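# Wheel cart through self-closing door into yellow bay

## Task

Move the utility cart from this room through the self-closing door and leave it parked in the yellow-taped bay in the other room. All four of its wheels must sit fully inside the tape, none touching the tape itself. The case of copy paper must be in the cart's top tray and must not overhang any edge of the tray. The door must be closed when finished. Either robot or both may be used, and no robot may tip over or be left leaning, or the task fails.

## Robot and tools

Robots: r1 and r2 are identical Hello Robot Stretch 4 units. Each has an omni-wheel base, a lift that slides up a mast, and one telescoping arm that reaches forward, ending in a wrist (yaw, pitch, roll) and a two-finger gripper. Each is about 1.6 m tall; the base rim lies within 0.23 m of the base origin. Each robot reports in its own frames only, so their relative placement must be judged from camera images, lidar_m and wrist_depth_mm.

Frames: base frame has its origin on the floor under the base centre, x forward, y left, z up, in metres. hand_pose is a point between the open fingertips, in the base frame, and may be somewhat inaccurate. base_odometry uses the base frame as it was at scene start; it counts wheel rotation, so slipping appears as travel. Heading is in radians, left positive, -3.142 to 3.142. If turned_by_wheels and turned_by_imu drift apart by more than about 0.1 rad over one move, the base probably slipped or struck something.

move: always pass blocking false; true or missing is refused. It returns in about half a second while motion continues. Give a separate object per robot under its name, r1 and/or r2; an unnamed robot keeps what it was doing. Inside a robot object:
- base: a relative displacement from where the base currently is, in its own base frame. translate_m (metres, forward positive, -2 to 2), strafe_m (metres, left positive, -2 to 2), rotate_rad (radians, counter-clockwise positive, -3.2 to 3.2). translate_m and strafe_m may be combined for a straight diagonal run; rotate_rad must go alone.
- joints: absolute targets by name. lift_m 0 to 1.2 m; arm_m 0 to 0.55 m extension; wrist_yaw_rad -1.134 to 4.276 (0 points forward, left positive, about 3.14 folded back); wrist_pitch_rad -1.117 to 4.259 (0 level, 1.57 pointing down); wrist_roll_rad -1.117 to 4.259 (clockwise seen from behind positive); gripper_m -0.038 to 0.141, the fingertip gap in metres. Out-of-range joint targets are clipped and noted; other out-of-range values are refused.
- pace: "slow", "default", "fast" or "max" for this robot's motions. Base tops out at 0.1/0.3/0.4/0.6 m/s; a raised lift slows the base further.
- speeds: per-joint top speed overriding pace (not for gripper_m).
- contact_limits: 0 (gentlest) to 1 per arm_m, lift_m, translate_m, strafe_m or rotate_rad, placed alongside that same command; default 0.5. A base limit persists until base is commanded again.
- end_of_arm: "enable_torque", sent on its own, re-powers a wrist or gripper motor that shut off.
cameras: list of names (r1_head_camera, r1_head_left_camera, r1_head_right_camera, r1_wrist_camera, and the r2 equivalents, or "all"). A move with no action reports full state, scene number and all images. Any single action lasts at most 15 s; moves end with time_out after 14 s.

wait: seconds 0 to 10; returns state, but ends early once any running move finishes. stop: brakes every running motion on both robots and re-brakes slack wheels. zoom_image: camera name plus region [x0, y0, x1, y1] in pixels from the top-left, at most 504 each way, on the latest image of that camera. finished_scene: pass the current scene number; it is final.

Reading results: the "move" line gives each moved robot's outcome (done or its worst status). Statuses: done, moving, off_target (stopped short, may still push), contact_stop (blocked; that part goes slack), time_out (target dropped), limit_stop_at_own_body, limit_stop_at_tilt (lean over 6 degrees; parts go slack until it eases), torque_fault. Any stop you did not command, or a refused call, cancels later move, wait and finished_scene calls in the same reply. Robots under "as last shown" were not commanded and their lines are repeated. on_its_own describes uncommanded behaviour such as slack joints or loads. lidar_m: 12 distances in metres, 30-degree sectors, first straight ahead, counter-clockwise (4th left, 7th rear, 10th right); "-" means nothing seen or closer than 0.25 m. wrist_depth_mm: 7x7 grid of depths, 100 to 2000 mm. motor_effort is percent of maximum with peak in brackets; servo_current is mA. base_tilt in degrees carries up to about 3 degrees of bias.

Gripping: close to more than 0.015 below the object's width; about 0.06 below resists tugs; -0.02 or lower wraps a bar or handle. Neither the reading nor done proves a grasp; look for a rise in gripper servo_current. For a heavy lift keep lift_m's contact limit at 0.3 for 2 kg, 0.15 for 1 kg.

Avoid: any firm contact between the two robots, including one gripper closing on the other's fingers; once bases touch, further driving presses hard. Their travel can differ by roughly 3 cm per metre, which matters when carrying something jointly. Turning or stopping with over 1 kg held at arm_m above 0.2, or pushing hard with a high gripper, can tip a robot. Self-collision risk: gripper over the base with the lift low, upward pitch combined with roll, or right yaw with upward pitch. Do not slam doors or heavy objects, drop things from height, or release moving parts. Loose objects may occasionally get nudged by outside disturbances.

Each tool is called after "Request:" in YAML: its name, and indented under it one key for each argument.

## Session

Request:
move:
  blocking: false

Scene clock: 0.00 s.
r1.base_odometry: x=+0.000 y=+0.000 heading=+0.000
r1.turned_by_wheels: +0.000
r1.turned_by_imu: +0.000
r1.base_tilt: forward=-1.6 right=+1.3
r1.lidar_m: 1.92 2.25 3.81 1.93 0.97 0.84 0.83 0.93 0.77 0.76 0.93 1.59
r1.base_status: not commanded
r1.joint_positions: lift_m=+0.127 arm_m=+0.000 wrist_yaw_rad=+3.089 wrist_pitch_rad=+0.002 wrist_roll_rad=+0.000 gripper_m=+0.056
r1.joint_status: not commanded
r1.measured_speeds: all 0
r1.motor_effort: lift_m=+20 arm_m=-4 wheel_0=+0 wheel_1=+1 wheel_2=+1
r1.servo_current: wrist_yaw_rad=39 wrist_pitch_rad=46 wrist_roll_rad=65 gripper_m=39
r1.hand_pose: x=-0.1125 y=+0.1024 z=+0.3046 quat_wxyz=(+0.026, -0.001, +0.000, +1.000) (m; r1's base frame)
r1.wrist_depth_mm: 137 138 - - - - - / 113 139 - - - - - / 117 140 224 - - - - / 137 161 - - - - - / - - - - - - - / - - 191 - 187 - - / 842 759 750 788 788 732 768
r2.base_odometry: x=+0.000 y=+0.000 heading=+0.000
r2.turned_by_wheels: +0.000
r2.turned_by_imu: +0.000
r2.base_tilt: forward=-0.6 right=+0.1
r2.lidar_m: 2.02 1.45 1.40 1.49 2.01 2.22 2.34 3.17 1.60 3.62 2.59 2.46
r2.base_status: not commanded
r2.joint_positions: lift_m=+0.295 arm_m=+0.000 wrist_yaw_rad=+3.133 wrist_pitch_rad=+0.002 wrist_roll_rad=+0.000 gripper_m=+0.056
r2.joint_status: not commanded
r2.measured_speeds: all 0
r2.motor_effort: lift_m=+18 arm_m=-4 wheel_0=+0 wheel_1=-1 wheel_2=+0
r2.servo_current: wrist_yaw_rad=46 wrist_pitch_rad=39 wrist_roll_rad=46 gripper_m=59
r2.hand_pose: x=-0.1167 y=+0.0898 z=+0.4727 quat_wxyz=(+0.004, -0.001, +0.000, +1.000) (m; r2's base frame)
r2.wrist_depth_mm: - 140 - - - - - / - 126 150 - - - - / - 130 185 - - - - / 144 143 272 - - - - / 229 - - - - - - / 226 1576 196 1576 190 1618 1464 / 226 1060 1138 - - 1025 1060
pictures: r1_head_camera, r1_head_left_camera, r1_head_right_camera, r1_wrist_camera, r2_head_camera, r2_head_left_camera, r2_head_right_camera, r2_wrist_camera
Images, in order (width x height): r1_head_camera 420x560, r1_head_left_camera 420x672, r1_head_right_camera 420x672, r1_wrist_camera 616x392, r2_head_camera 420x560, r2_head_left_camera 420x672, r2_head_right_camera 420x672, r2_wrist_camera 616x392.

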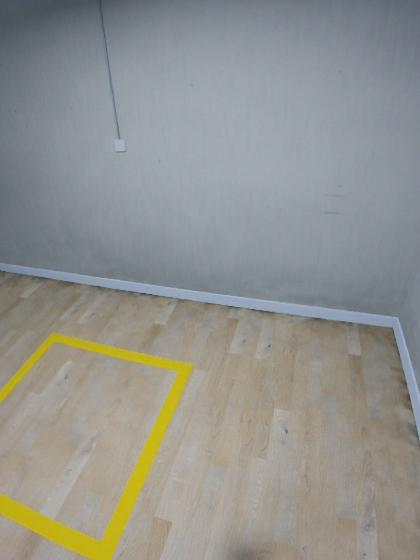

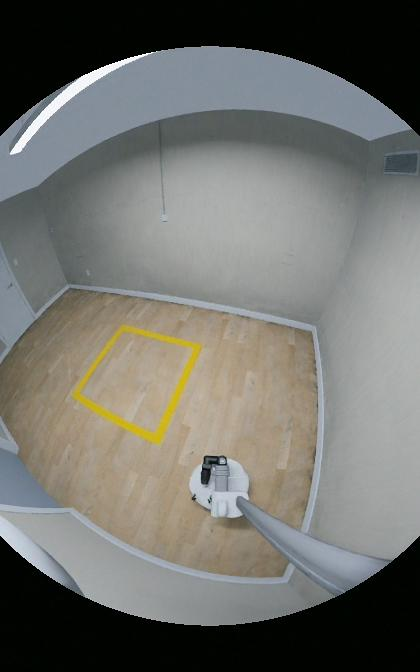

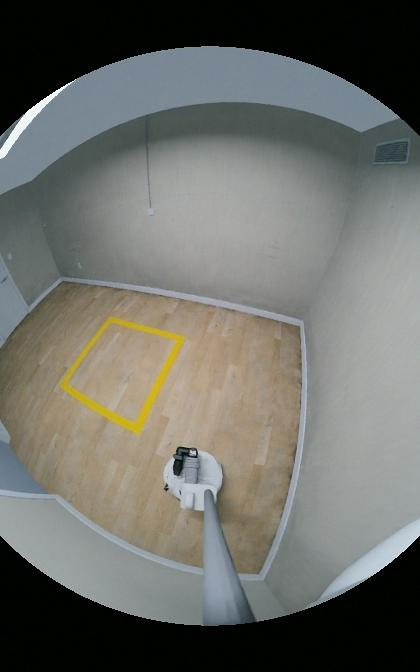

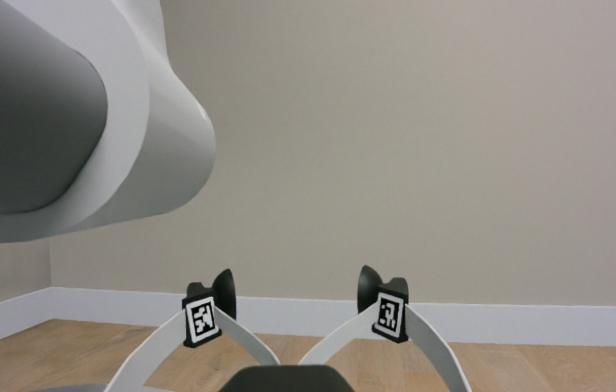

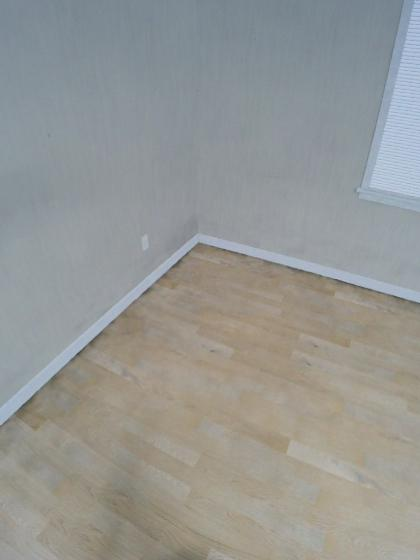

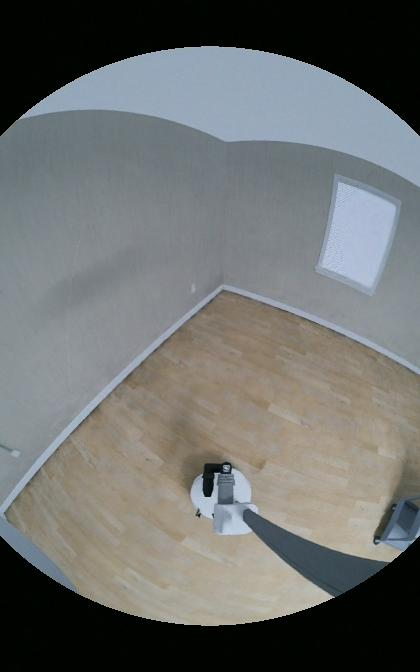

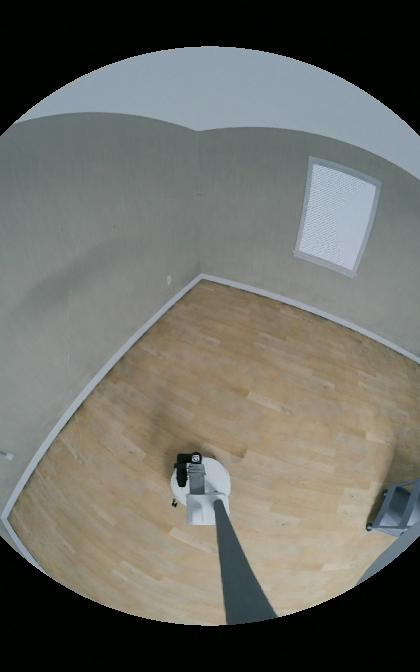

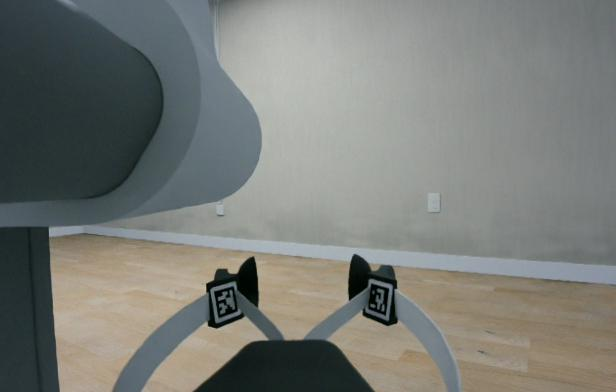

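Request:
move:
  blocking: false
  r1: {"base":{"rotate_rad":1.1}}
  r2: {"base":{"rotate_rad":-1.8}}

Request:
wait:
  seconds: 2.5

Request:
wait:
  seconds: 1.5
  cameras: ["all"]

Scene clock: 3.70 s.
move: r1 moving; r2 moving
r1.base_odometry: x=+0.000 y=+0.000 heading=+0.252
r1.turned_by_wheels: +0.252
r1.turned_by_imu: +0.252
r1.base_tilt: forward=-1.6 right=+1.2
r1.lidar_m: 1.98 2.71 3.66 1.25 0.89 0.80 0.87 0.80 0.77 0.82 1.11 1.92
r1.base_status: rotate_rad moving
r1.joint_positions: lift_m=+0.127 arm_m=+0.000 wrist_yaw_rad=+3.089 wrist_pitch_rad=+0.002 wrist_roll_rad=+0.000 gripper_m=+0.056
r1.joint_status: not commanded
r1.measured_speeds: translate_m=-0.001 strafe_m=-0.001 rotate_rad=+0.980 lift_m=+0.000 arm_m=+0.000 wrist_yaw_rad=+0.000 wrist_pitch_rad=+0.000 wrist_roll_rad=+0.000
r1.motor_effort: lift_m=+20(20) arm_m=-4(4) wheel_0=-8(9) wheel_1=-6(9) wheel_2=-7(7)
r1.servo_current: wrist_yaw_rad=59(59) wrist_pitch_rad=39(46) wrist_roll_rad=46(59) gripper_m=39(39)
r1.hand_pose: x=-0.1125 y=+0.1024 z=+0.3046 quat_wxyz=(+0.026, -0.001, +0.000, +1.000) (m; r1's base frame)
r1.wrist_depth_mm: 136 138 - - - - - / 113 139 - - - - - / 114 140 226 - - - - / 137 160 - - - - - / - - - - - - - / - 1060 190 - 187 - - / 778 750 750 798 750 699 732
r2.base_odometry: x=+0.000 y=+0.000 heading=-0.252
r2.turned_by_wheels: -0.252
r2.turned_by_imu: -0.244
r2.base_tilt: forward=-0.7 right=+0.1
r2.lidar_m: 2.52 1.62 1.40 1.40 1.67 2.23 2.24 2.64 1.59 1.63 2.93 2.49
r2.base_status: rotate_rad moving
r2.joint_positions: lift_m=+0.295 arm_m=+0.000 wrist_yaw_rad=+3.133 wrist_pitch_rad=+0.002 wrist_roll_rad=+0.000 gripper_m=+0.056
r2.joint_status: not commanded
r2.measured_speeds: translate_m=+0.000 strafe_m=+0.000 rotate_rad=-0.974 lift_m=+0.000 arm_m=+0.000 wrist_yaw_rad=+0.000 wrist_pitch_rad=+0.000 wrist_roll_rad=+0.000
r2.motor_effort: lift_m=+18(18) arm_m=-4(4) wheel_0=+8(9) wheel_1=+8(10) wheel_2=+9(11)
r2.servo_current: wrist_yaw_rad=33(52) wrist_pitch_rad=39(46) wrist_roll_rad=52(52) gripper_m=39(59)
r2.hand_pose: x=-0.1167 y=+0.0898 z=+0.4727 quat_wxyz=(+0.004, -0.001, +0.000, +1.000) (m; r2's base frame)
r2.wrist_depth_mm: - 141 - - - - - / - 127 150 - - - - / - 130 184 - - - - / 144 143 272 - - - - / 229 - - - - - - / 227 1576 196 1576 190 1661 1464 / 226 1060 1138 - - 1060 1060
pictures: none

Scene clock: 4.97 s.
earlier move: r1 done; r2 moving
r1.base_odometry: x=+0.000 y=+0.000 heading=+1.099
r1.turned_by_wheels: +0.848
r1.turned_by_imu: +0.852
r1.base_tilt: forward=-1.6 right=+1.2
r1.lidar_m: 3.89 1.79 0.97 0.83 0.84 0.89 0.77 0.75 0.96 1.73 1.93 2.26
r1.base_status: done
r1.joint_positions: lift_m=+0.127 arm_m=+0.000 wrist_yaw_rad=+3.089 wrist_pitch_rad=+0.002 wrist_roll_rad=+0.000 gripper_m=+0.056
r1.joint_status: not commanded
r1.measured_speeds: all 0
r1.motor_effort: lift_m=+20(20) arm_m=-4(4) wheel_0=-4(10) wheel_1=-2(9) wheel_2=-2(8)
r1.servo_current: wrist_yaw_rad=59(59) wrist_pitch_rad=46(52) wrist_roll_rad=39(65) gripper_m=39(46)
r1.hand_pose: x=-0.1125 y=+0.1024 z=+0.3046 quat_wxyz=(+0.026, -0.001, +0.000, +1.000) (m; r1's base frame)
r1.wrist_depth_mm: 136 139 - - - - - / 113 139 - - - - - / 118 140 229 - - - - / 137 161 - - - - - / - - - - - - - / - - 190 - 188 976 - / 732 163 759 798 798 778 759
r2.base_odometry: x=+0.000 y=+0.000 heading=-1.783
r2.turned_by_wheels: -1.531
r2.turned_by_imu: -1.491
r2.base_tilt: forward=-0.7 right=+0.1
r2.lidar_m: 1.64 2.85 2.48 2.54 1.59 1.39 1.43 1.69 2.21 2.24 2.67 1.60
r2.base_status: rotate_rad moving
r2.joint_positions: lift_m=+0.295 arm_m=+0.000 wrist_yaw_rad=+3.133 wrist_pitch_rad=+0.002 wrist_roll_rad=+0.000 gripper_m=+0.056
r2.joint_status: not commanded
r2.measured_speeds: translate_m=-0.001 strafe_m=-0.002 rotate_rad=-0.293 lift_m=+0.000 arm_m=+0.000 wrist_yaw_rad=+0.000 wrist_pitch_rad=+0.000 wrist_roll_rad=+0.000
r2.motor_effort: lift_m=+18(18) arm_m=-4(4) wheel_0=+5(11) wheel_1=+3(11) wheel_2=+4(11)
r2.servo_current: wrist_yaw_rad=46(59) wrist_pitch_rad=46(46) wrist_roll_rad=46(52) gripper_m=52(59)
r2.hand_pose: x=-0.1167 y=+0.0898 z=+0.4727 quat_wxyz=(+0.004, -0.001, +0.000, +1.000) (m; r2's base frame)
r2.wrist_depth_mm: - 141 - - - - - / - 127 141 - - - - / - 129 185 - - - - / 144 143 207 - - - - / 231 - - - - - - / 227 1576 195 1336 190 - - / 225 1078 1138 - - 1042 1060
wait: 1.27 of 2.5 s (r1 has come to rest)
pictures: none

Scene clock: 5.40 s.
earlier move: r2 done
r1.base_odometry: x=+0.000 y=+0.000 heading=+1.099
r1.turned_by_wheels: +0.000
r1.turned_by_imu: +0.000
r1.base_tilt: forward=-1.6 right=+1.2
r1.lidar_m: 3.91 1.80 0.96 0.83 0.85 0.88 0.77 0.77 0.94 1.71 1.93 2.28
r1.base_status: done
r1.joint_positions: lift_m=+0.127 arm_m=+0.000 wrist_yaw_rad=+3.089 wrist_pitch_rad=+0.002 wrist_roll_rad=+0.000 gripper_m=+0.056
r1.joint_status: not commanded
r1.measured_speeds: all 0
r1.motor_effort: lift_m=+20(20) arm_m=-4(4) wheel_0=-4(10) wheel_1=-2(9) wheel_2=-2(8)
r1.servo_current: wrist_yaw_rad=65(65) wrist_pitch_rad=46(52) wrist_roll_rad=46(65) gripper_m=39(46)
r1.hand_pose: x=-0.1125 y=+0.1024 z=+0.3046 quat_wxyz=(+0.026, -0.001, +0.000, +1.000) (m; r1's base frame)
r1.wrist_depth_mm: 137 138 - - - - - / 113 140 - - - - - / 118 140 229 - - - - / 137 161 - - - - - / - - - - - - - / - - 190 - 187 976 - / 732 163 741 798 788 768 768
r2.base_odometry: x=+0.000 y=+0.000 heading=-1.799
r2.turned_by_wheels: -0.016
r2.turned_by_imu: -0.016
r2.base_tilt: forward=-0.7 right=+0.0
r2.lidar_m: 1.65 2.87 2.48 2.53 1.62 1.42 1.42 1.68 2.23 2.23 2.68 1.61
r2.base_status: done
r2.joint_positions: lift_m=+0.295 arm_m=+0.000 wrist_yaw_rad=+3.133 wrist_pitch_rad=+0.002 wrist_roll_rad=+0.000 gripper_m=+0.056
r2.joint_status: not commanded
r2.measured_speeds: all 0
r2.motor_effort: lift_m=+18(18) arm_m=-4(4) wheel_0=+3(11) wheel_1=+1(11) wheel_2=+2(11)
r2.servo_current: wrist_yaw_rad=39(59) wrist_pitch_rad=39(46) wrist_roll_rad=46(52) gripper_m=46(59)
r2.hand_pose: x=-0.1167 y=+0.0898 z=+0.4727 quat_wxyz=(+0.004, -0.001, +0.000, +1.000) (m; r2's base frame)
r2.wrist_depth_mm: - 140 - - - - - / - 127 142 - - - - / - 129 185 - - - - / 144 143 207 - - - - / 229 - - - - - - / 227 1576 194 1308 190 - - / 227 1060 1138 - - 1025 1078
wait: 0.43 of 1.5 s (r2 has come to rest)
pictures: r1_head_camera, r1_head_left_camera, r1_head_right_camera, r1_wrist_camera, r2_head_camera, r2_head_left_camera, r2_head_right_camera, r2_wrist_camera
Images, in order (width x height): r1_head_camera 420x560, r1_head_left_camera 420x672, r1_head_right_camera 420x672, r1_wrist_camera 616x392, r2_head_camera 420x560, r2_head_left_camera 420x672, r2_head_right_camera 420x672, r2_wrist_camera 616x392.

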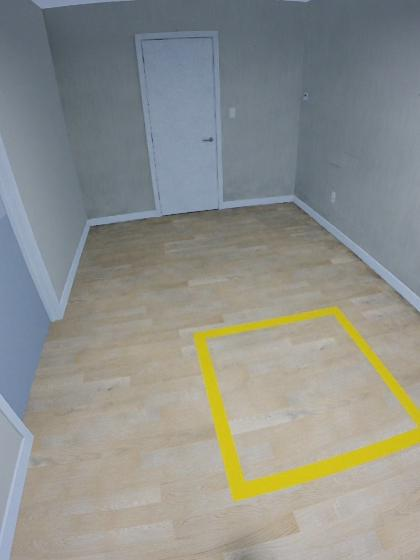

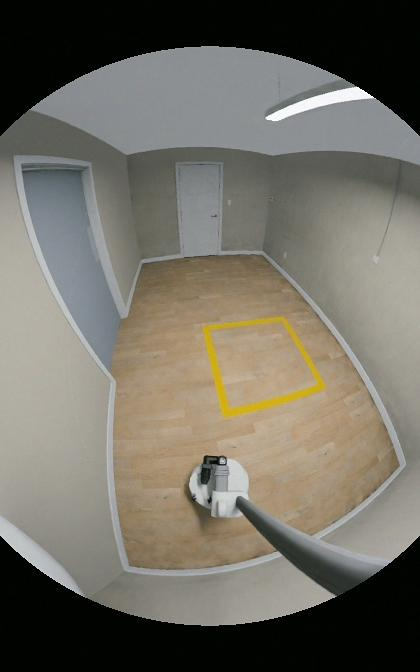

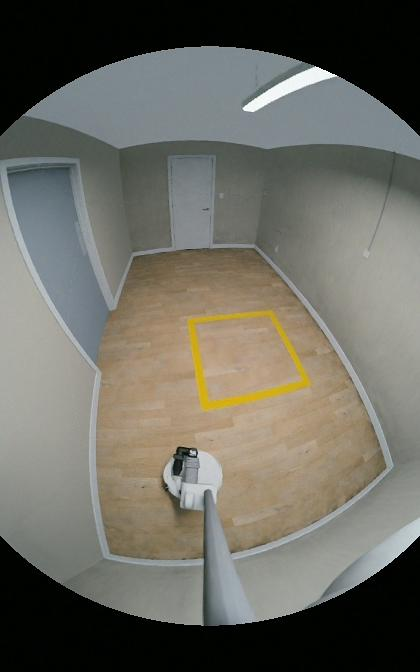

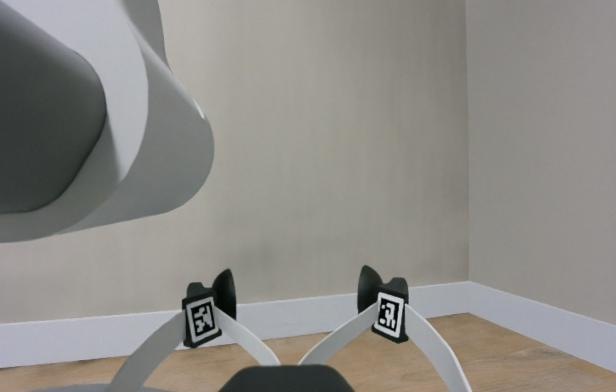

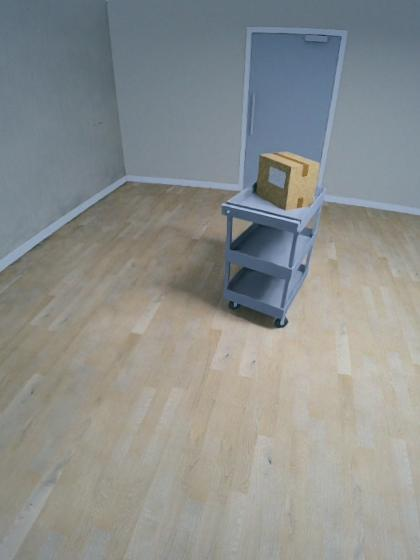

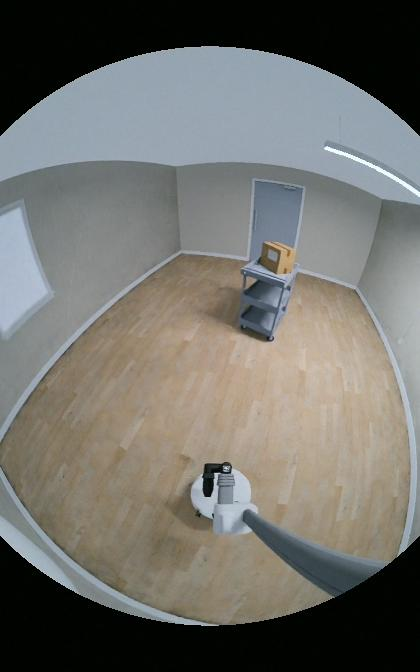

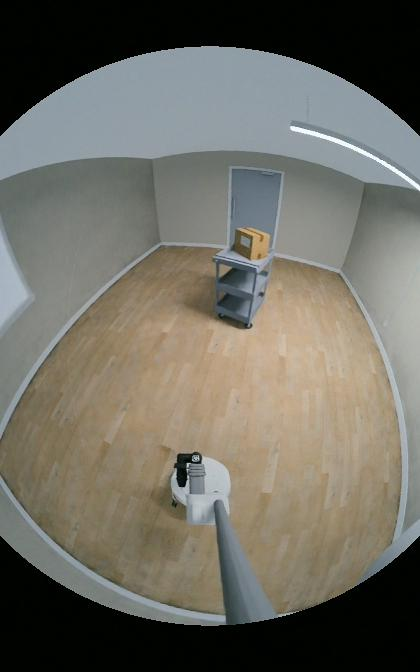

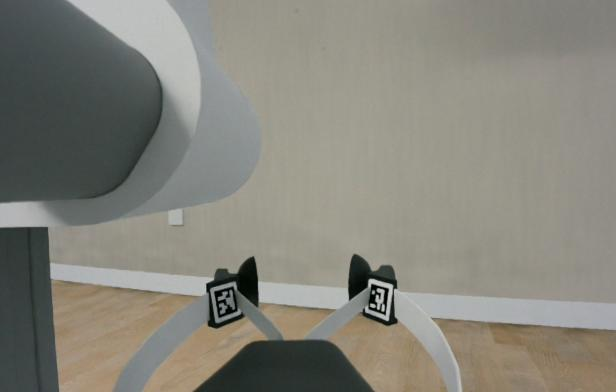

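Request:
zoom_image:
  camera: "r2_head_camera"
  region: [180, 10, 380, 340]

Request:
zoom_image:
  camera: "r1_head_left_camera"
  region: [0, 130, 160, 400]

Request:
zoom_image:
  camera: "r2_head_left_camera"
  region: [220, 160, 340, 360]

Scaled by 1.527 from the camera's 420x560 image, which has a finer 1200x1600 frame.

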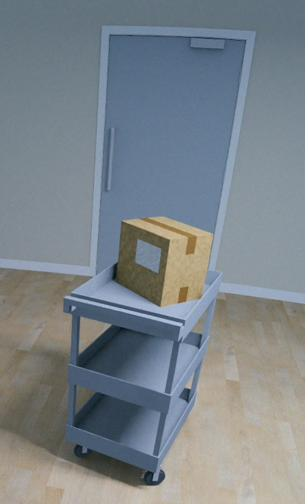

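Scaled by 1.867 from the camera's 420x672 image, which has a finer 600x960 frame.

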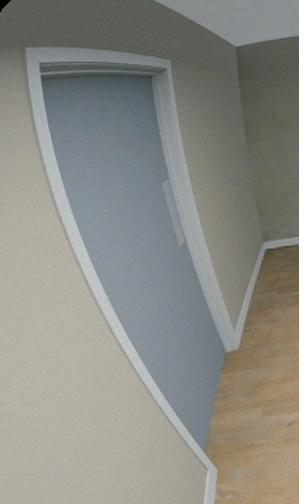

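Scaled by 2.520 from the camera's 420x672 image, which has a finer 600x960 frame.

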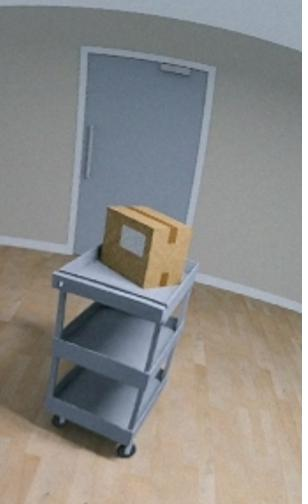

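Request:
move:
  blocking: false
  r2: {"base":{"rotate_rad":-0.26},"joints":{"lift_m":0.75,"wrist_yaw_rad":1.57}}
  r1: {"base":{"translate_m":1.0},"joints":{"lift_m":0.75}}

Request:
wait:
  seconds: 2

Request:
move:
  blocking: false
  r2: {"base":{"strafe_m":-0.9}}

Request:
wait:
  seconds: 5

Request:
wait:
  seconds: 3
  cameras: ["r1_head_left_camera","r1_head_camera","r2_head_camera","r2_head_left_camera"]

Scene clock: 46.63 s.
move: r1 moving; r2 moving
r1.base_odometry: x=+0.014 y=+0.028 heading=+1.099
r1.turned_by_wheels: +0.000
r1.turned_by_imu: +0.000
r1.base_tilt: forward=-1.6 right=+1.3
r1.lidar_m: 3.88 1.79 0.97 0.83 0.83 0.92 0.79 0.81 0.97 1.80 1.93 2.28
r1.base_status: translate_m moving
r1.joint_positions: lift_m=+0.164 arm_m=+0.000 wrist_yaw_rad=+3.089 wrist_pitch_rad=+0.002 wrist_roll_rad=+0.000 gripper_m=+0.056
r1.joint_status: lift_m moving
r1.measured_speeds: translate_m=+0.120 strafe_m=-0.001 rotate_rad=-0.001 lift_m=+0.146 arm_m=+0.000 wrist_yaw_rad=+0.000 wrist_pitch_rad=+0.000 wrist_roll_rad=+0.000
r1.motor_effort: lift_m=+27(29) arm_m=-4(4) wheel_0=+6(8) wheel_1=+4(7) wheel_2=-9(9)
r1.servo_current: wrist_yaw_rad=52(52) wrist_pitch_rad=39(46) wrist_roll_rad=20(65) gripper_m=46(46)
r1.hand_pose: x=-0.1125 y=+0.1024 z=+0.3421 quat_wxyz=(+0.026, -0.001, +0.000, +1.000) (m; r1's base frame)
r1.wrist_depth_mm: - 138 - - - - - / 112 139 - - - - - / 116 139 220 - - - - / 136 158 - - - - - / - - - - - - - / - - 190 - 187 - - / - 152 820 153 878 788 798
r2.base_odometry: x=+0.000 y=+0.000 heading=-2.011
r2.turned_by_wheels: -0.212
r2.turned_by_imu: -0.206
r2.base_tilt: forward=-0.6 right=+0.1
r2.lidar_m: 1.59 3.30 2.53 2.49 1.87 1.45 1.39 1.49 2.23 2.20 2.42 3.53
r2.base_status: rotate_rad moving
r2.joint_positions: lift_m=+0.333 arm_m=+0.000 wrist_yaw_rad=+2.569 wrist_pitch_rad=+0.002 wrist_roll_rad=+0.000 gripper_m=+0.056
r2.joint_status: lift_m moving; wrist_yaw_rad moving
r2.measured_speeds: translate_m=+0.000 strafe_m=-0.002 rotate_rad=-0.471 lift_m=+0.146 arm_m=+0.000 wrist_yaw_rad=-1.746 wrist_pitch_rad=+0.000 wrist_roll_rad=+0.000
r2.motor_effort: lift_m=+22(26) arm_m=-4(4) wheel_0=+4(10) wheel_1=+4(9) wheel_2=+5(10)
r2.servo_current: wrist_yaw_rad=143(143) wrist_pitch_rad=39(46) wrist_roll_rad=46(52) gripper_m=46(52)
r2.hand_pose: x=-0.0241 y=+0.2297 z=+0.5103 quat_wxyz=(+0.282, -0.001, +0.000, +0.959) (m; r2's base frame)
r2.wrist_depth_mm: - - - - - - - / - - - - - - - / 248 - - - - - - / - - - - - - - / - - - - - - - / - - 191 1397 190 1756 1537 / 1205 1118 1205 - - 1098 1138
pictures: none

Scene clock: 48.63 s.
earlier move: r1 moving; r2 moving
r1.base_odometry: x=+0.259 y=+0.509 heading=+1.100
r1.turned_by_wheels: +0.000
r1.turned_by_imu: +0.000
r1.base_tilt: forward=-1.6 right=+1.3
r1.lidar_m: 3.36 1.82 1.20 0.95 0.98 1.15 1.31 1.35 1.61 1.81 1.82 2.17
r1.base_status: translate_m moving
r1.joint_positions: lift_m=+0.700 arm_m=+0.000 wrist_yaw_rad=+3.089 wrist_pitch_rad=+0.002 wrist_roll_rad=+0.000 gripper_m=+0.056
r1.joint_status: lift_m moving
r1.measured_speeds: translate_m=+0.299 strafe_m=-0.001 rotate_rad=+0.006 lift_m=+0.177 arm_m=+0.000 wrist_yaw_rad=+0.000 wrist_pitch_rad=+0.000 wrist_roll_rad=+0.000
r1.motor_effort: lift_m=+26(29) arm_m=-4(4) wheel_0=+5(8) wheel_1=+5(8) wheel_2=-6(11)
r1.servo_current: wrist_yaw_rad=65(72) wrist_pitch_rad=46(52) wrist_roll_rad=33(65) gripper_m=39(52)
r1.hand_pose: x=-0.1125 y=+0.1024 z=+0.8778 quat_wxyz=(+0.026, -0.001, +0.000, +1.000) (m; r1's base frame)
r1.wrist_depth_mm: 136 138 - - - - - / 111 138 - - - - - / 115 139 217 - - - - / 136 153 253 - - - - / - - - - - - - / - - 190 - 187 - - / - 140 - 137 - - -
r2.base_odometry: x=+0.000 y=+0.000 heading=-2.058
r2.turned_by_wheels: -0.047
r2.turned_by_imu: -0.046
r2.base_tilt: forward=-0.7 right=+0.1
r2.lidar_m: 1.61 3.44 2.54 2.48 1.92 1.46 1.42 1.48 2.14 2.21 2.36 3.31
r2.base_status: done
r2.joint_positions: lift_m=+0.750 arm_m=+0.000 wrist_yaw_rad=+1.573 wrist_pitch_rad=+0.002 wrist_roll_rad=+0.000 gripper_m=+0.056
r2.joint_status: lift_m moving; wrist_yaw_rad moving
r2.measured_speeds: translate_m=+0.000 strafe_m=+0.000 rotate_rad=+0.000 lift_m=+0.009 arm_m=+0.000 wrist_yaw_rad=+0.000 wrist_pitch_rad=+0.000 wrist_roll_rad=+0.000
r2.motor_effort: lift_m=+23(26) arm_m=-4(4) wheel_0=+5(10) wheel_1=+3(9) wheel_2=+5(10)
r2.servo_current: wrist_yaw_rad=59(143) wrist_pitch_rad=39(46) wrist_roll_rad=46(59) gripper_m=46(52)
r2.hand_pose: x=+0.2577 y=+0.2886 z=+0.9274 quat_wxyz=(+0.706, -0.001, +0.001, +0.708) (m; r2's base frame)
r2.wrist_depth_mm: - - - - - - - / - - - - - - - / - - - - - - - / - - - - - - - / - - - - - - - / - - 196 - 192 - - / 1921 1983 - - - - 1983
wait: 2.00 s; no rest
pictures: none

Scene clock: 49.13 s.
earlier move: r1 moving; r2 done
move: r2 moving
r1.base_odometry: x=+0.327 y=+0.642 heading=+1.100
r1.turned_by_wheels: +0.000
r1.turned_by_imu: +0.000
r1.base_tilt: forward=-1.6 right=+1.2
r1.lidar_m: 3.22 1.95 1.25 1.01 1.01 1.20 1.48 1.48 1.78 1.75 1.76 2.10
r1.base_status: translate_m moving
r1.joint_positions: lift_m=+0.749 arm_m=+0.000 wrist_yaw_rad=+3.089 wrist_pitch_rad=+0.002 wrist_roll_rad=+0.000 gripper_m=+0.056
r1.joint_status: lift_m moving
r1.measured_speeds: translate_m=+0.299 strafe_m=-0.001 rotate_rad=-0.003 lift_m=+0.027 arm_m=+0.000 wrist_yaw_rad=+0.000 wrist_pitch_rad=+0.000 wrist_roll_rad=+0.000
r1.motor_effort: lift_m=+26(26) arm_m=-4(4) wheel_0=+3(7) wheel_1=+3(6) wheel_2=-5(6)
r1.servo_current: wrist_yaw_rad=39(59) wrist_pitch_rad=39(46) wrist_roll_rad=59(59) gripper_m=46(46)
r1.hand_pose: x=-0.1125 y=+0.1024 z=+0.9263 quat_wxyz=(+0.026, -0.001, +0.000, +1.000) (m; r1's base frame)
r1.wrist_depth_mm: 136 138 - - - - - / 111 139 - - - - - / 115 139 216 - - - - / 137 153 253 - - - - / - - - - - - - / - - 190 - 187 - - / - 140 - 136 - - -
r2.base_odometry: x=-0.032 y=+0.017 heading=-2.058
r2.turned_by_wheels: +0.000
r2.turned_by_imu: +0.000
r2.base_tilt: forward=-0.7 right=+0.1
r2.lidar_m: 1.62 3.48 2.62 2.53 1.93 1.43 1.40 1.48 2.13 2.19 2.31 3.26
r2.base_status: strafe_m moving
r2.joint_positions: lift_m=+0.750 arm_m=+0.000 wrist_yaw_rad=+1.573 wrist_pitch_rad=+0.002 wrist_roll_rad=+0.000 gripper_m=+0.056
r2.joint_status: all done
r2.measured_speeds: translate_m=+0.000 strafe_m=-0.141 rotate_rad=-0.002 lift_m=+0.000 arm_m=+0.000 wrist_yaw_rad=+0.000 wrist_pitch_rad=+0.000 wrist_roll_rad=+0.000
r2.motor_effort: lift_m=+21(21) arm_m=-4(4) wheel_0=+9(13) wheel_1=-11(11) wheel_2=+0(3)
r2.servo_current: wrist_yaw_rad=52(52) wrist_pitch_rad=39(46) wrist_roll_rad=46(59) gripper_m=46(52)
r2.hand_pose: x=+0.2577 y=+0.2886 z=+0.9275 quat_wxyz=(+0.706, -0.001, +0.001, +0.708) (m; r2's base frame)
r2.wrist_depth_mm: - - - - - - - / - - - - - - - / - - - - - - - / - - - - - - - / - - - - - - - / - - 196 - 191 - - / 1921 1983 - - - - 1921
pictures: none

Scene clock: 50.97 s.
earlier move: r1 done; r2 moving
r1.base_odometry: x=+0.454 y=+0.891 heading=+1.100
r1.turned_by_wheels: +0.000
r1.turned_by_imu: +0.000
r1.base_tilt: forward=-1.6 right=+1.3
r1.lidar_m: 2.95 2.08 1.32 1.05 1.07 1.29 1.74 1.76 1.97 1.69 1.71 2.01
r1.base_status: done
r1.joint_positions: lift_m=+0.749 arm_m=+0.000 wrist_yaw_rad=+3.089 wrist_pitch_rad=+0.002 wrist_roll_rad=+0.000 gripper_m=+0.056
r1.joint_status: all done
r1.measured_speeds: all 0
r1.motor_effort: lift_m=+25(26) arm_m=-4(4) wheel_0=+1(7) wheel_1=+1(6) wheel_2=+2(6)
r1.servo_current: wrist_yaw_rad=33(65) wrist_pitch_rad=39(52) wrist_roll_rad=52(65) gripper_m=46(52)
r1.hand_pose: x=-0.1125 y=+0.1024 z=+0.9271 quat_wxyz=(+0.026, -0.001, +0.000, +1.000) (m; r1's base frame)
r1.wrist_depth_mm: 136 139 - - - - - / 113 139 - - - - - / 118 140 228 - - - - / 137 162 - - - - - / - - - - - - - / - - 190 - 188 - - / - 141 - 143 1756 - -
r2.base_odometry: x=-0.481 y=+0.255 heading=-2.058
r2.turned_by_wheels: +0.000
r2.turned_by_imu: +0.001
r2.base_tilt: forward=-0.7 right=+0.1
r2.lidar_m: 1.67 1.68 3.12 3.02 1.96 1.49 1.43 1.51 1.73 1.69 1.78 2.54
r2.base_status: strafe_m moving
r2.joint_positions: lift_m=+0.750 arm_m=+0.000 wrist_yaw_rad=+1.573 wrist_pitch_rad=+0.002 wrist_roll_rad=+0.000 gripper_m=+0.056
r2.joint_status: all done
r2.measured_speeds: translate_m=+0.000 strafe_m=-0.301 rotate_rad=+0.002 lift_m=+0.000 arm_m=+0.000 wrist_yaw_rad=+0.000 wrist_pitch_rad=+0.000 wrist_roll_rad=+0.000
r2.motor_effort: lift_m=+21(21) arm_m=-4(4) wheel_0=+7(15) wheel_1=-8(13) wheel_2=+0(3)
r2.servo_current: wrist_yaw_rad=46(65) wrist_pitch_rad=39(46) wrist_roll_rad=33(59) gripper_m=46(52)
r2.hand_pose: x=+0.2577 y=+0.2886 z=+0.9275 quat_wxyz=(+0.706, -0.001, +0.001, +0.708) (m; r2's base frame)
r2.wrist_depth_mm: - - - - - - - / - - - - - - - / - - - - - - - / - - - - - - - / - - - - - - - / - - 196 - 190 - - / 1983 1983 - - - - 1921
wait: 1.83 of 5 s (r1 has come to rest)
pictures: none

Scene clock: 52.97 s.
earlier move: r2 done
r1.base_odometry: x=+0.454 y=+0.891 heading=+1.100
r1.turned_by_wheels: +0.000
r1.turned_by_imu: +0.000
r1.base_tilt: forward=-1.6 right=+1.2
r1.lidar_m: 2.94 2.06 1.32 1.07 1.06 1.29 1.73 1.75 1.98 1.70 1.71 2.02
r1.base_status: done
r1.joint_positions: lift_m=+0.749 arm_m=+0.000 wrist_yaw_rad=+3.089 wrist_pitch_rad=+0.002 wrist_roll_rad=+0.000 gripper_m=+0.056
r1.joint_status: all done
r1.measured_speeds: all 0
r1.motor_effort: lift_m=+25(26) arm_m=-4(4) wheel_0=+1(7) wheel_1=+1(6) wheel_2=+2(6)
r1.servo_current: wrist_yaw_rad=46(65) wrist_pitch_rad=46(52) wrist_roll_rad=39(78) gripper_m=39(52)
r1.hand_pose: x=-0.1125 y=+0.1024 z=+0.9271 quat_wxyz=(+0.026, -0.001, +0.000, +1.000) (m; r1's base frame)
r1.wrist_depth_mm: 136 138 - - - - - / 113 139 - - - - - / 118 140 229 - - - - / 137 161 - - - - - / - - - - - - - / - - 190 - 188 - - / - 140 - 143 1708 - -
r2.base_odometry: x=-0.795 y=+0.422 heading=-2.058
r2.turned_by_wheels: +0.000
r2.turned_by_imu: +0.000
r2.base_tilt: forward=-0.7 right=+0.1
r2.lidar_m: 2.28 1.78 3.51 3.39 2.01 1.50 1.45 1.54 1.37 1.32 1.43 2.00
r2.base_status: done
r2.joint_positions: lift_m=+0.750 arm_m=+0.000 wrist_yaw_rad=+1.573 wrist_pitch_rad=+0.002 wrist_roll_rad=+0.000 gripper_m=+0.056
r2.joint_status: all done
r2.measured_speeds: all 0
r2.motor_effort: lift_m=+20(21) arm_m=-4(4) wheel_0=+2(15) wheel_1=-2(13) wheel_2=+0(3)
r2.servo_current: wrist_yaw_rad=52(65) wrist_pitch_rad=39(46) wrist_roll_rad=46(65) gripper_m=46(59)
r2.hand_pose: x=+0.2578 y=+0.2886 z=+0.9276 quat_wxyz=(+0.706, -0.001, +0.001, +0.708) (m; r2's base frame)
r2.wrist_depth_mm: - - - - - - - / - - - - - - - / - - - - - - - / - - - - - - - / - - - - - - - / - - 196 - 190 - - / 1921 1921 - - - - 1921
wait: 2.00 of 3 s (r2 has come to rest)
pictures: r1_head_camera, r1_head_left_camera, r2_head_camera, r2_head_left_camera
Images, in order (width x height): r1_head_camera 420x560, r1_head_left_camera 420x672, r2_head_camera 420x560, r2_head_left_camera 420x672.

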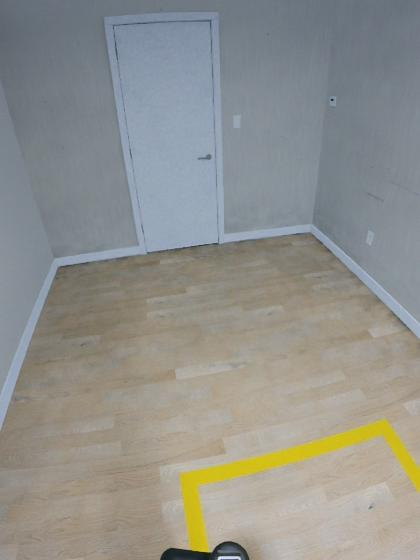

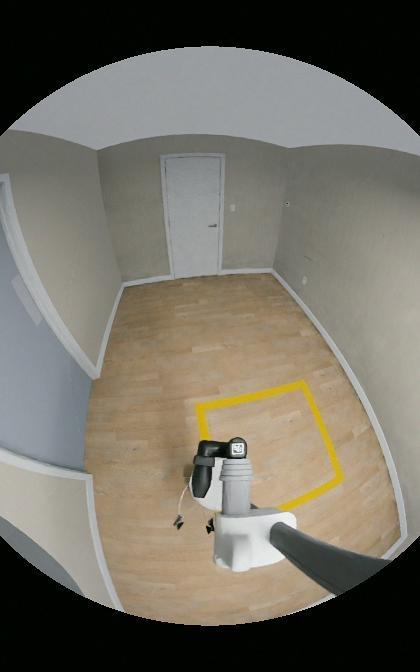

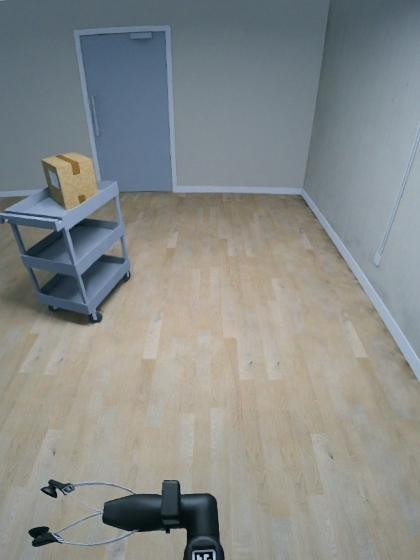

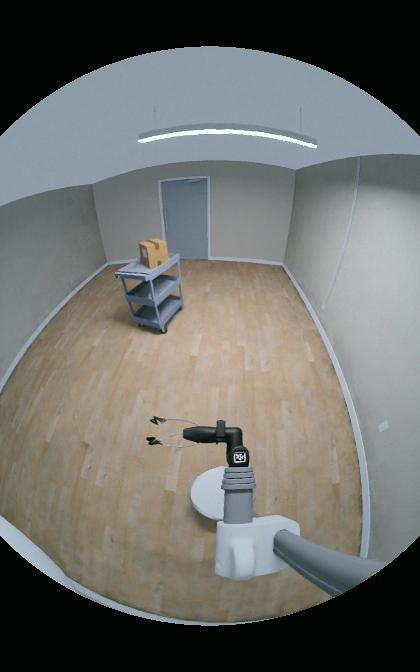

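Request:
move:
  blocking: false
  r2: {"base":{"translate_m":1.9}}
  r1: {"base":{"rotate_rad":1.67}}

Request:
wait:
  seconds: 6

Request:
wait:
  seconds: 6
  cameras: ["r1_head_left_camera","r1_head_camera","r2_head_camera","r2_head_left_camera"]

Scene clock: 58.77 s.
move: r1 moving; r2 moving
r1.base_odometry: x=+0.454 y=+0.891 heading=+1.351
r1.turned_by_wheels: +0.252
r1.turned_by_imu: +0.252
r1.base_tilt: forward=-1.6 right=+1.3
r1.lidar_m: 2.92 1.54 1.17 1.06 1.11 1.57 1.74 1.84 1.81 1.71 1.78 2.51
r1.base_status: rotate_rad moving
r1.joint_positions: lift_m=+0.749 arm_m=+0.000 wrist_yaw_rad=+3.089 wrist_pitch_rad=+0.002 wrist_roll_rad=+0.000 gripper_m=+0.056
r1.joint_status: not commanded
r1.measured_speeds: translate_m=+0.001 strafe_m=+0.001 rotate_rad=+0.971 lift_m=+0.000 arm_m=+0.000 wrist_yaw_rad=+0.000 wrist_pitch_rad=+0.000 wrist_roll_rad=+0.000
r1.motor_effort: lift_m=+25(25) arm_m=-4(4) wheel_0=-9(9) wheel_1=-7(7) wheel_2=-6(7)
r1.servo_current: wrist_yaw_rad=33(59) wrist_pitch_rad=52(52) wrist_roll_rad=52(65) gripper_m=39(46)
r1.hand_pose: x=-0.1125 y=+0.1024 z=+0.9271 quat_wxyz=(+0.026, -0.001, +0.000, +1.000) (m; r1's base frame)
r1.wrist_depth_mm: 136 138 - - - - - / 113 139 - - - - - / 118 140 229 - - - - / 137 162 - - - - - / - - - - - - - / - - 190 - 188 - - / - 140 - 137 - - -
r2.base_odometry: x=-0.810 y=+0.394 heading=-2.058
r2.turned_by_wheels: +0.000
r2.turned_by_imu: +0.001
r2.base_tilt: forward=-0.7 right=+0.1
r2.lidar_m: 2.24 1.78 3.51 3.38 2.02 1.53 1.49 1.58 1.34 1.32 1.40 2.02
r2.base_status: translate_m moving
r2.joint_positions: lift_m=+0.750 arm_m=+0.000 wrist_yaw_rad=+1.573 wrist_pitch_rad=+0.002 wrist_roll_rad=+0.000 gripper_m=+0.056
r2.joint_status: not commanded
r2.measured_speeds: translate_m=+0.122 strafe_m=+0.000 rotate_rad=+0.001 lift_m=+0.000 arm_m=+0.000 wrist_yaw_rad=+0.000 wrist_pitch_rad=+0.000 wrist_roll_rad=+0.000
r2.motor_effort: lift_m=+20(21) arm_m=-4(4) wheel_0=+8(12) wheel_1=+7(8) wheel_2=-13(13)
r2.servo_current: wrist_yaw_rad=46(52) wrist_pitch_rad=46(46) wrist_roll_rad=46(59) gripper_m=46(59)
r2.hand_pose: x=+0.2578 y=+0.2886 z=+0.9276 quat_wxyz=(+0.706, -0.001, +0.001, +0.708) (m; r2's base frame)
r2.wrist_depth_mm: - - - - - - - / - - - - - - - / - - - - - - - / - - - - - - - / - - - - - - - / - - 196 - 191 - - / 1921 1983 - - - - 1921
pictures: none

Scene clock: 60.40 s.
earlier move: r1 done; r2 moving
r1.base_odometry: x=+0.454 y=+0.891 heading=+2.769
r1.turned_by_wheels: +1.418
r1.turned_by_imu: +1.426
r1.base_tilt: forward=-1.6 right=+1.3
r1.lidar_m: 1.04 1.07 1.37 1.73 1.76 1.88 1.71 1.73 2.19 2.98 1.81 1.25
r1.base_status: done
r1.joint_positions: lift_m=+0.750 arm_m=+0.000 wrist_yaw_rad=+3.089 wrist_pitch_rad=+0.002 wrist_roll_rad=+0.000 gripper_m=+0.056
r1.joint_status: not commanded
r1.measured_speeds: all 0
r1.motor_effort: lift_m=+25(25) arm_m=-4(4) wheel_0=-3(10) wheel_1=-2(9) wheel_2=+0(8)
r1.servo_current: wrist_yaw_rad=39(72) wrist_pitch_rad=46(52) wrist_roll_rad=59(65) gripper_m=39(46)
r1.hand_pose: x=-0.1125 y=+0.1024 z=+0.9271 quat_wxyz=(+0.026, -0.001, +0.000, +1.000) (m; r1's base frame)
r1.wrist_depth_mm: 136 138 - - - - - / 113 139 - - - - - / 118 140 229 - - - - / 137 162 - - - - - / - - - - - - - / - - 190 - 188 - - / - 140 - 137 - - -
r2.base_odometry: x=-1.011 y=+0.015 heading=-2.058
r2.turned_by_wheels: +0.000
r2.turned_by_imu: +0.001
r2.base_tilt: forward=-0.7 right=+0.0
r2.lidar_m: 3.89 1.38 3.52 3.35 2.62 1.97 1.92 1.85 1.39 1.35 1.43 2.07
r2.base_status: translate_m moving
r2.joint_positions: lift_m=+0.750 arm_m=+0.000 wrist_yaw_rad=+1.573 wrist_pitch_rad=+0.002 wrist_roll_rad=+0.000 gripper_m=+0.056
r2.joint_status: not commanded
r2.measured_speeds: translate_m=+0.300 strafe_m=+0.001 rotate_rad=+0.003 lift_m=+0.000 arm_m=+0.000 wrist_yaw_rad=+0.000 wrist_pitch_rad=+0.000 wrist_roll_rad=+0.000
r2.motor_effort: lift_m=+20(21) arm_m=-4(4) wheel_0=+4(12) wheel_1=+5(9) wheel_2=-10(14)
r2.servo_current: wrist_yaw_rad=39(59) wrist_pitch_rad=39(46) wrist_roll_rad=52(65) gripper_m=46(59)
r2.hand_pose: x=+0.2578 y=+0.2886 z=+0.9276 quat_wxyz=(+0.706, -0.001, +0.001, +0.708) (m; r2's base frame)
r2.wrist_depth_mm: - - - - - - - / - - - - - - - / - - - - - - - / - - - - - - - / - - - - - - - / - - 196 - 191 - - / - 1983 - - - - 1921
wait: 1.63 of 6 s (r1 has come to rest)
pictures: none

Scene clock: 66.10 s.
earlier move: r2 done
r1.base_odometry: x=+0.454 y=+0.891 heading=+2.769
r1.turned_by_wheels: +0.000
r1.turned_by_imu: +0.000
r1.base_tilt: forward=-1.6 right=+1.3
r1.lidar_m: 1.06 1.07 1.34 1.74 1.77 1.87 1.66 1.71 2.20 2.96 1.80 1.28
r1.base_status: done
r1.joint_positions: lift_m=+0.750 arm_m=+0.000 wrist_yaw_rad=+3.089 wrist_pitch_rad=+0.002 wrist_roll_rad=+0.000 gripper_m=+0.056
r1.joint_status: not commanded
r1.measured_speeds: all 0
r1.motor_effort: lift_m=+25(25) arm_m=-4(4) wheel_0=-3(10) wheel_1=-2(9) wheel_2=+0(8)
r1.servo_current: wrist_yaw_rad=33(72) wrist_pitch_rad=39(52) wrist_roll_rad=59(72) gripper_m=46(52)
r1.hand_pose: x=-0.1125 y=+0.1024 z=+0.9271 quat_wxyz=(+0.026, -0.001, +0.000, +1.000) (m; r1's base frame)
r1.wrist_depth_mm: 136 139 - - - - - / 113 139 - - - - - / 118 140 229 - - - - / 137 162 - - - - - / - - - - - - - / - - 190 - 187 - - / - 140 - 136 - - -
r2.base_odometry: x=-1.685 y=-1.257 heading=-2.058
r2.turned_by_wheels: +0.000
r2.turned_by_imu: +0.002
r2.base_tilt: forward=-0.7 right=+0.0
r2.lidar_m: 2.47 2.61 0.61 0.60 0.75 3.44 3.41 1.97 1.48 1.43 1.54 2.16
r2.base_status: done
r2.joint_positions: lift_m=+0.750 arm_m=+0.000 wrist_yaw_rad=+1.573 wrist_pitch_rad=+0.002 wrist_roll_rad=+0.000 gripper_m=+0.056
r2.joint_status: not commanded
r2.measured_speeds: all 0
r2.motor_effort: lift_m=+20(21) arm_m=-4(4) wheel_0=+3(12) wheel_1=+4(9) wheel_2=-3(14)
r2.servo_current: wrist_yaw_rad=59(59) wrist_pitch_rad=46(52) wrist_roll_rad=46(65) gripper_m=46(59)
r2.hand_pose: x=+0.2578 y=+0.2886 z=+0.9276 quat_wxyz=(+0.706, -0.001, +0.001, +0.708) (m; r2's base frame)
r2.wrist_depth_mm: - - - - - - - / - - - - - - - / - - - 661 - - - / - - 707 627 - - - / - 647 603 621 750 - - / - - 195 512 189 - - / 1983 715 - - - - 1921
wait: 5.70 of 6 s (r2 has come to rest)
pictures: r1_head_camera, r1_head_left_camera, r2_head_camera, r2_head_left_camera
Images, in order (width x height): r1_head_camera 420x560, r1_head_left_camera 420x672, r2_head_camera 420x560, r2_head_left_camera 420x672.

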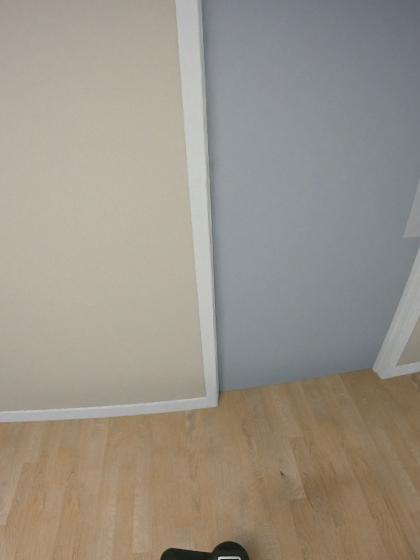

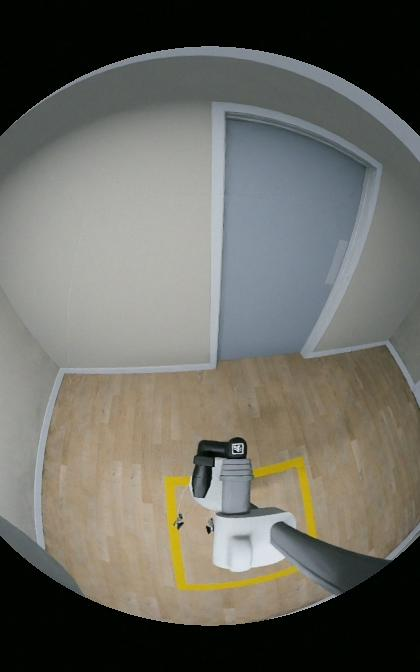

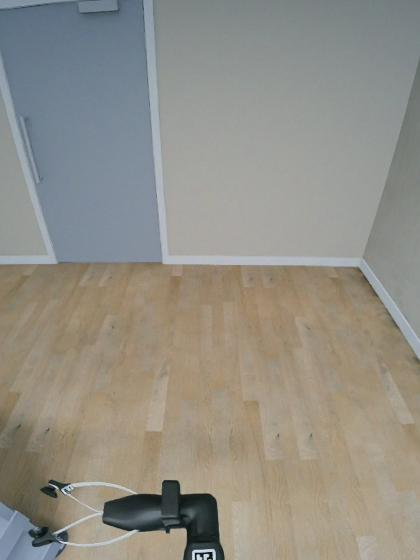

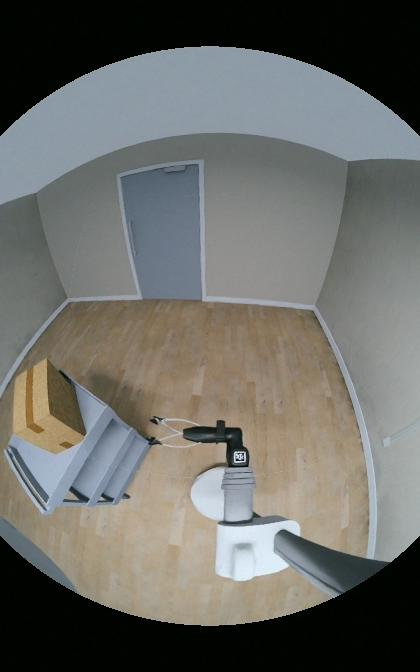

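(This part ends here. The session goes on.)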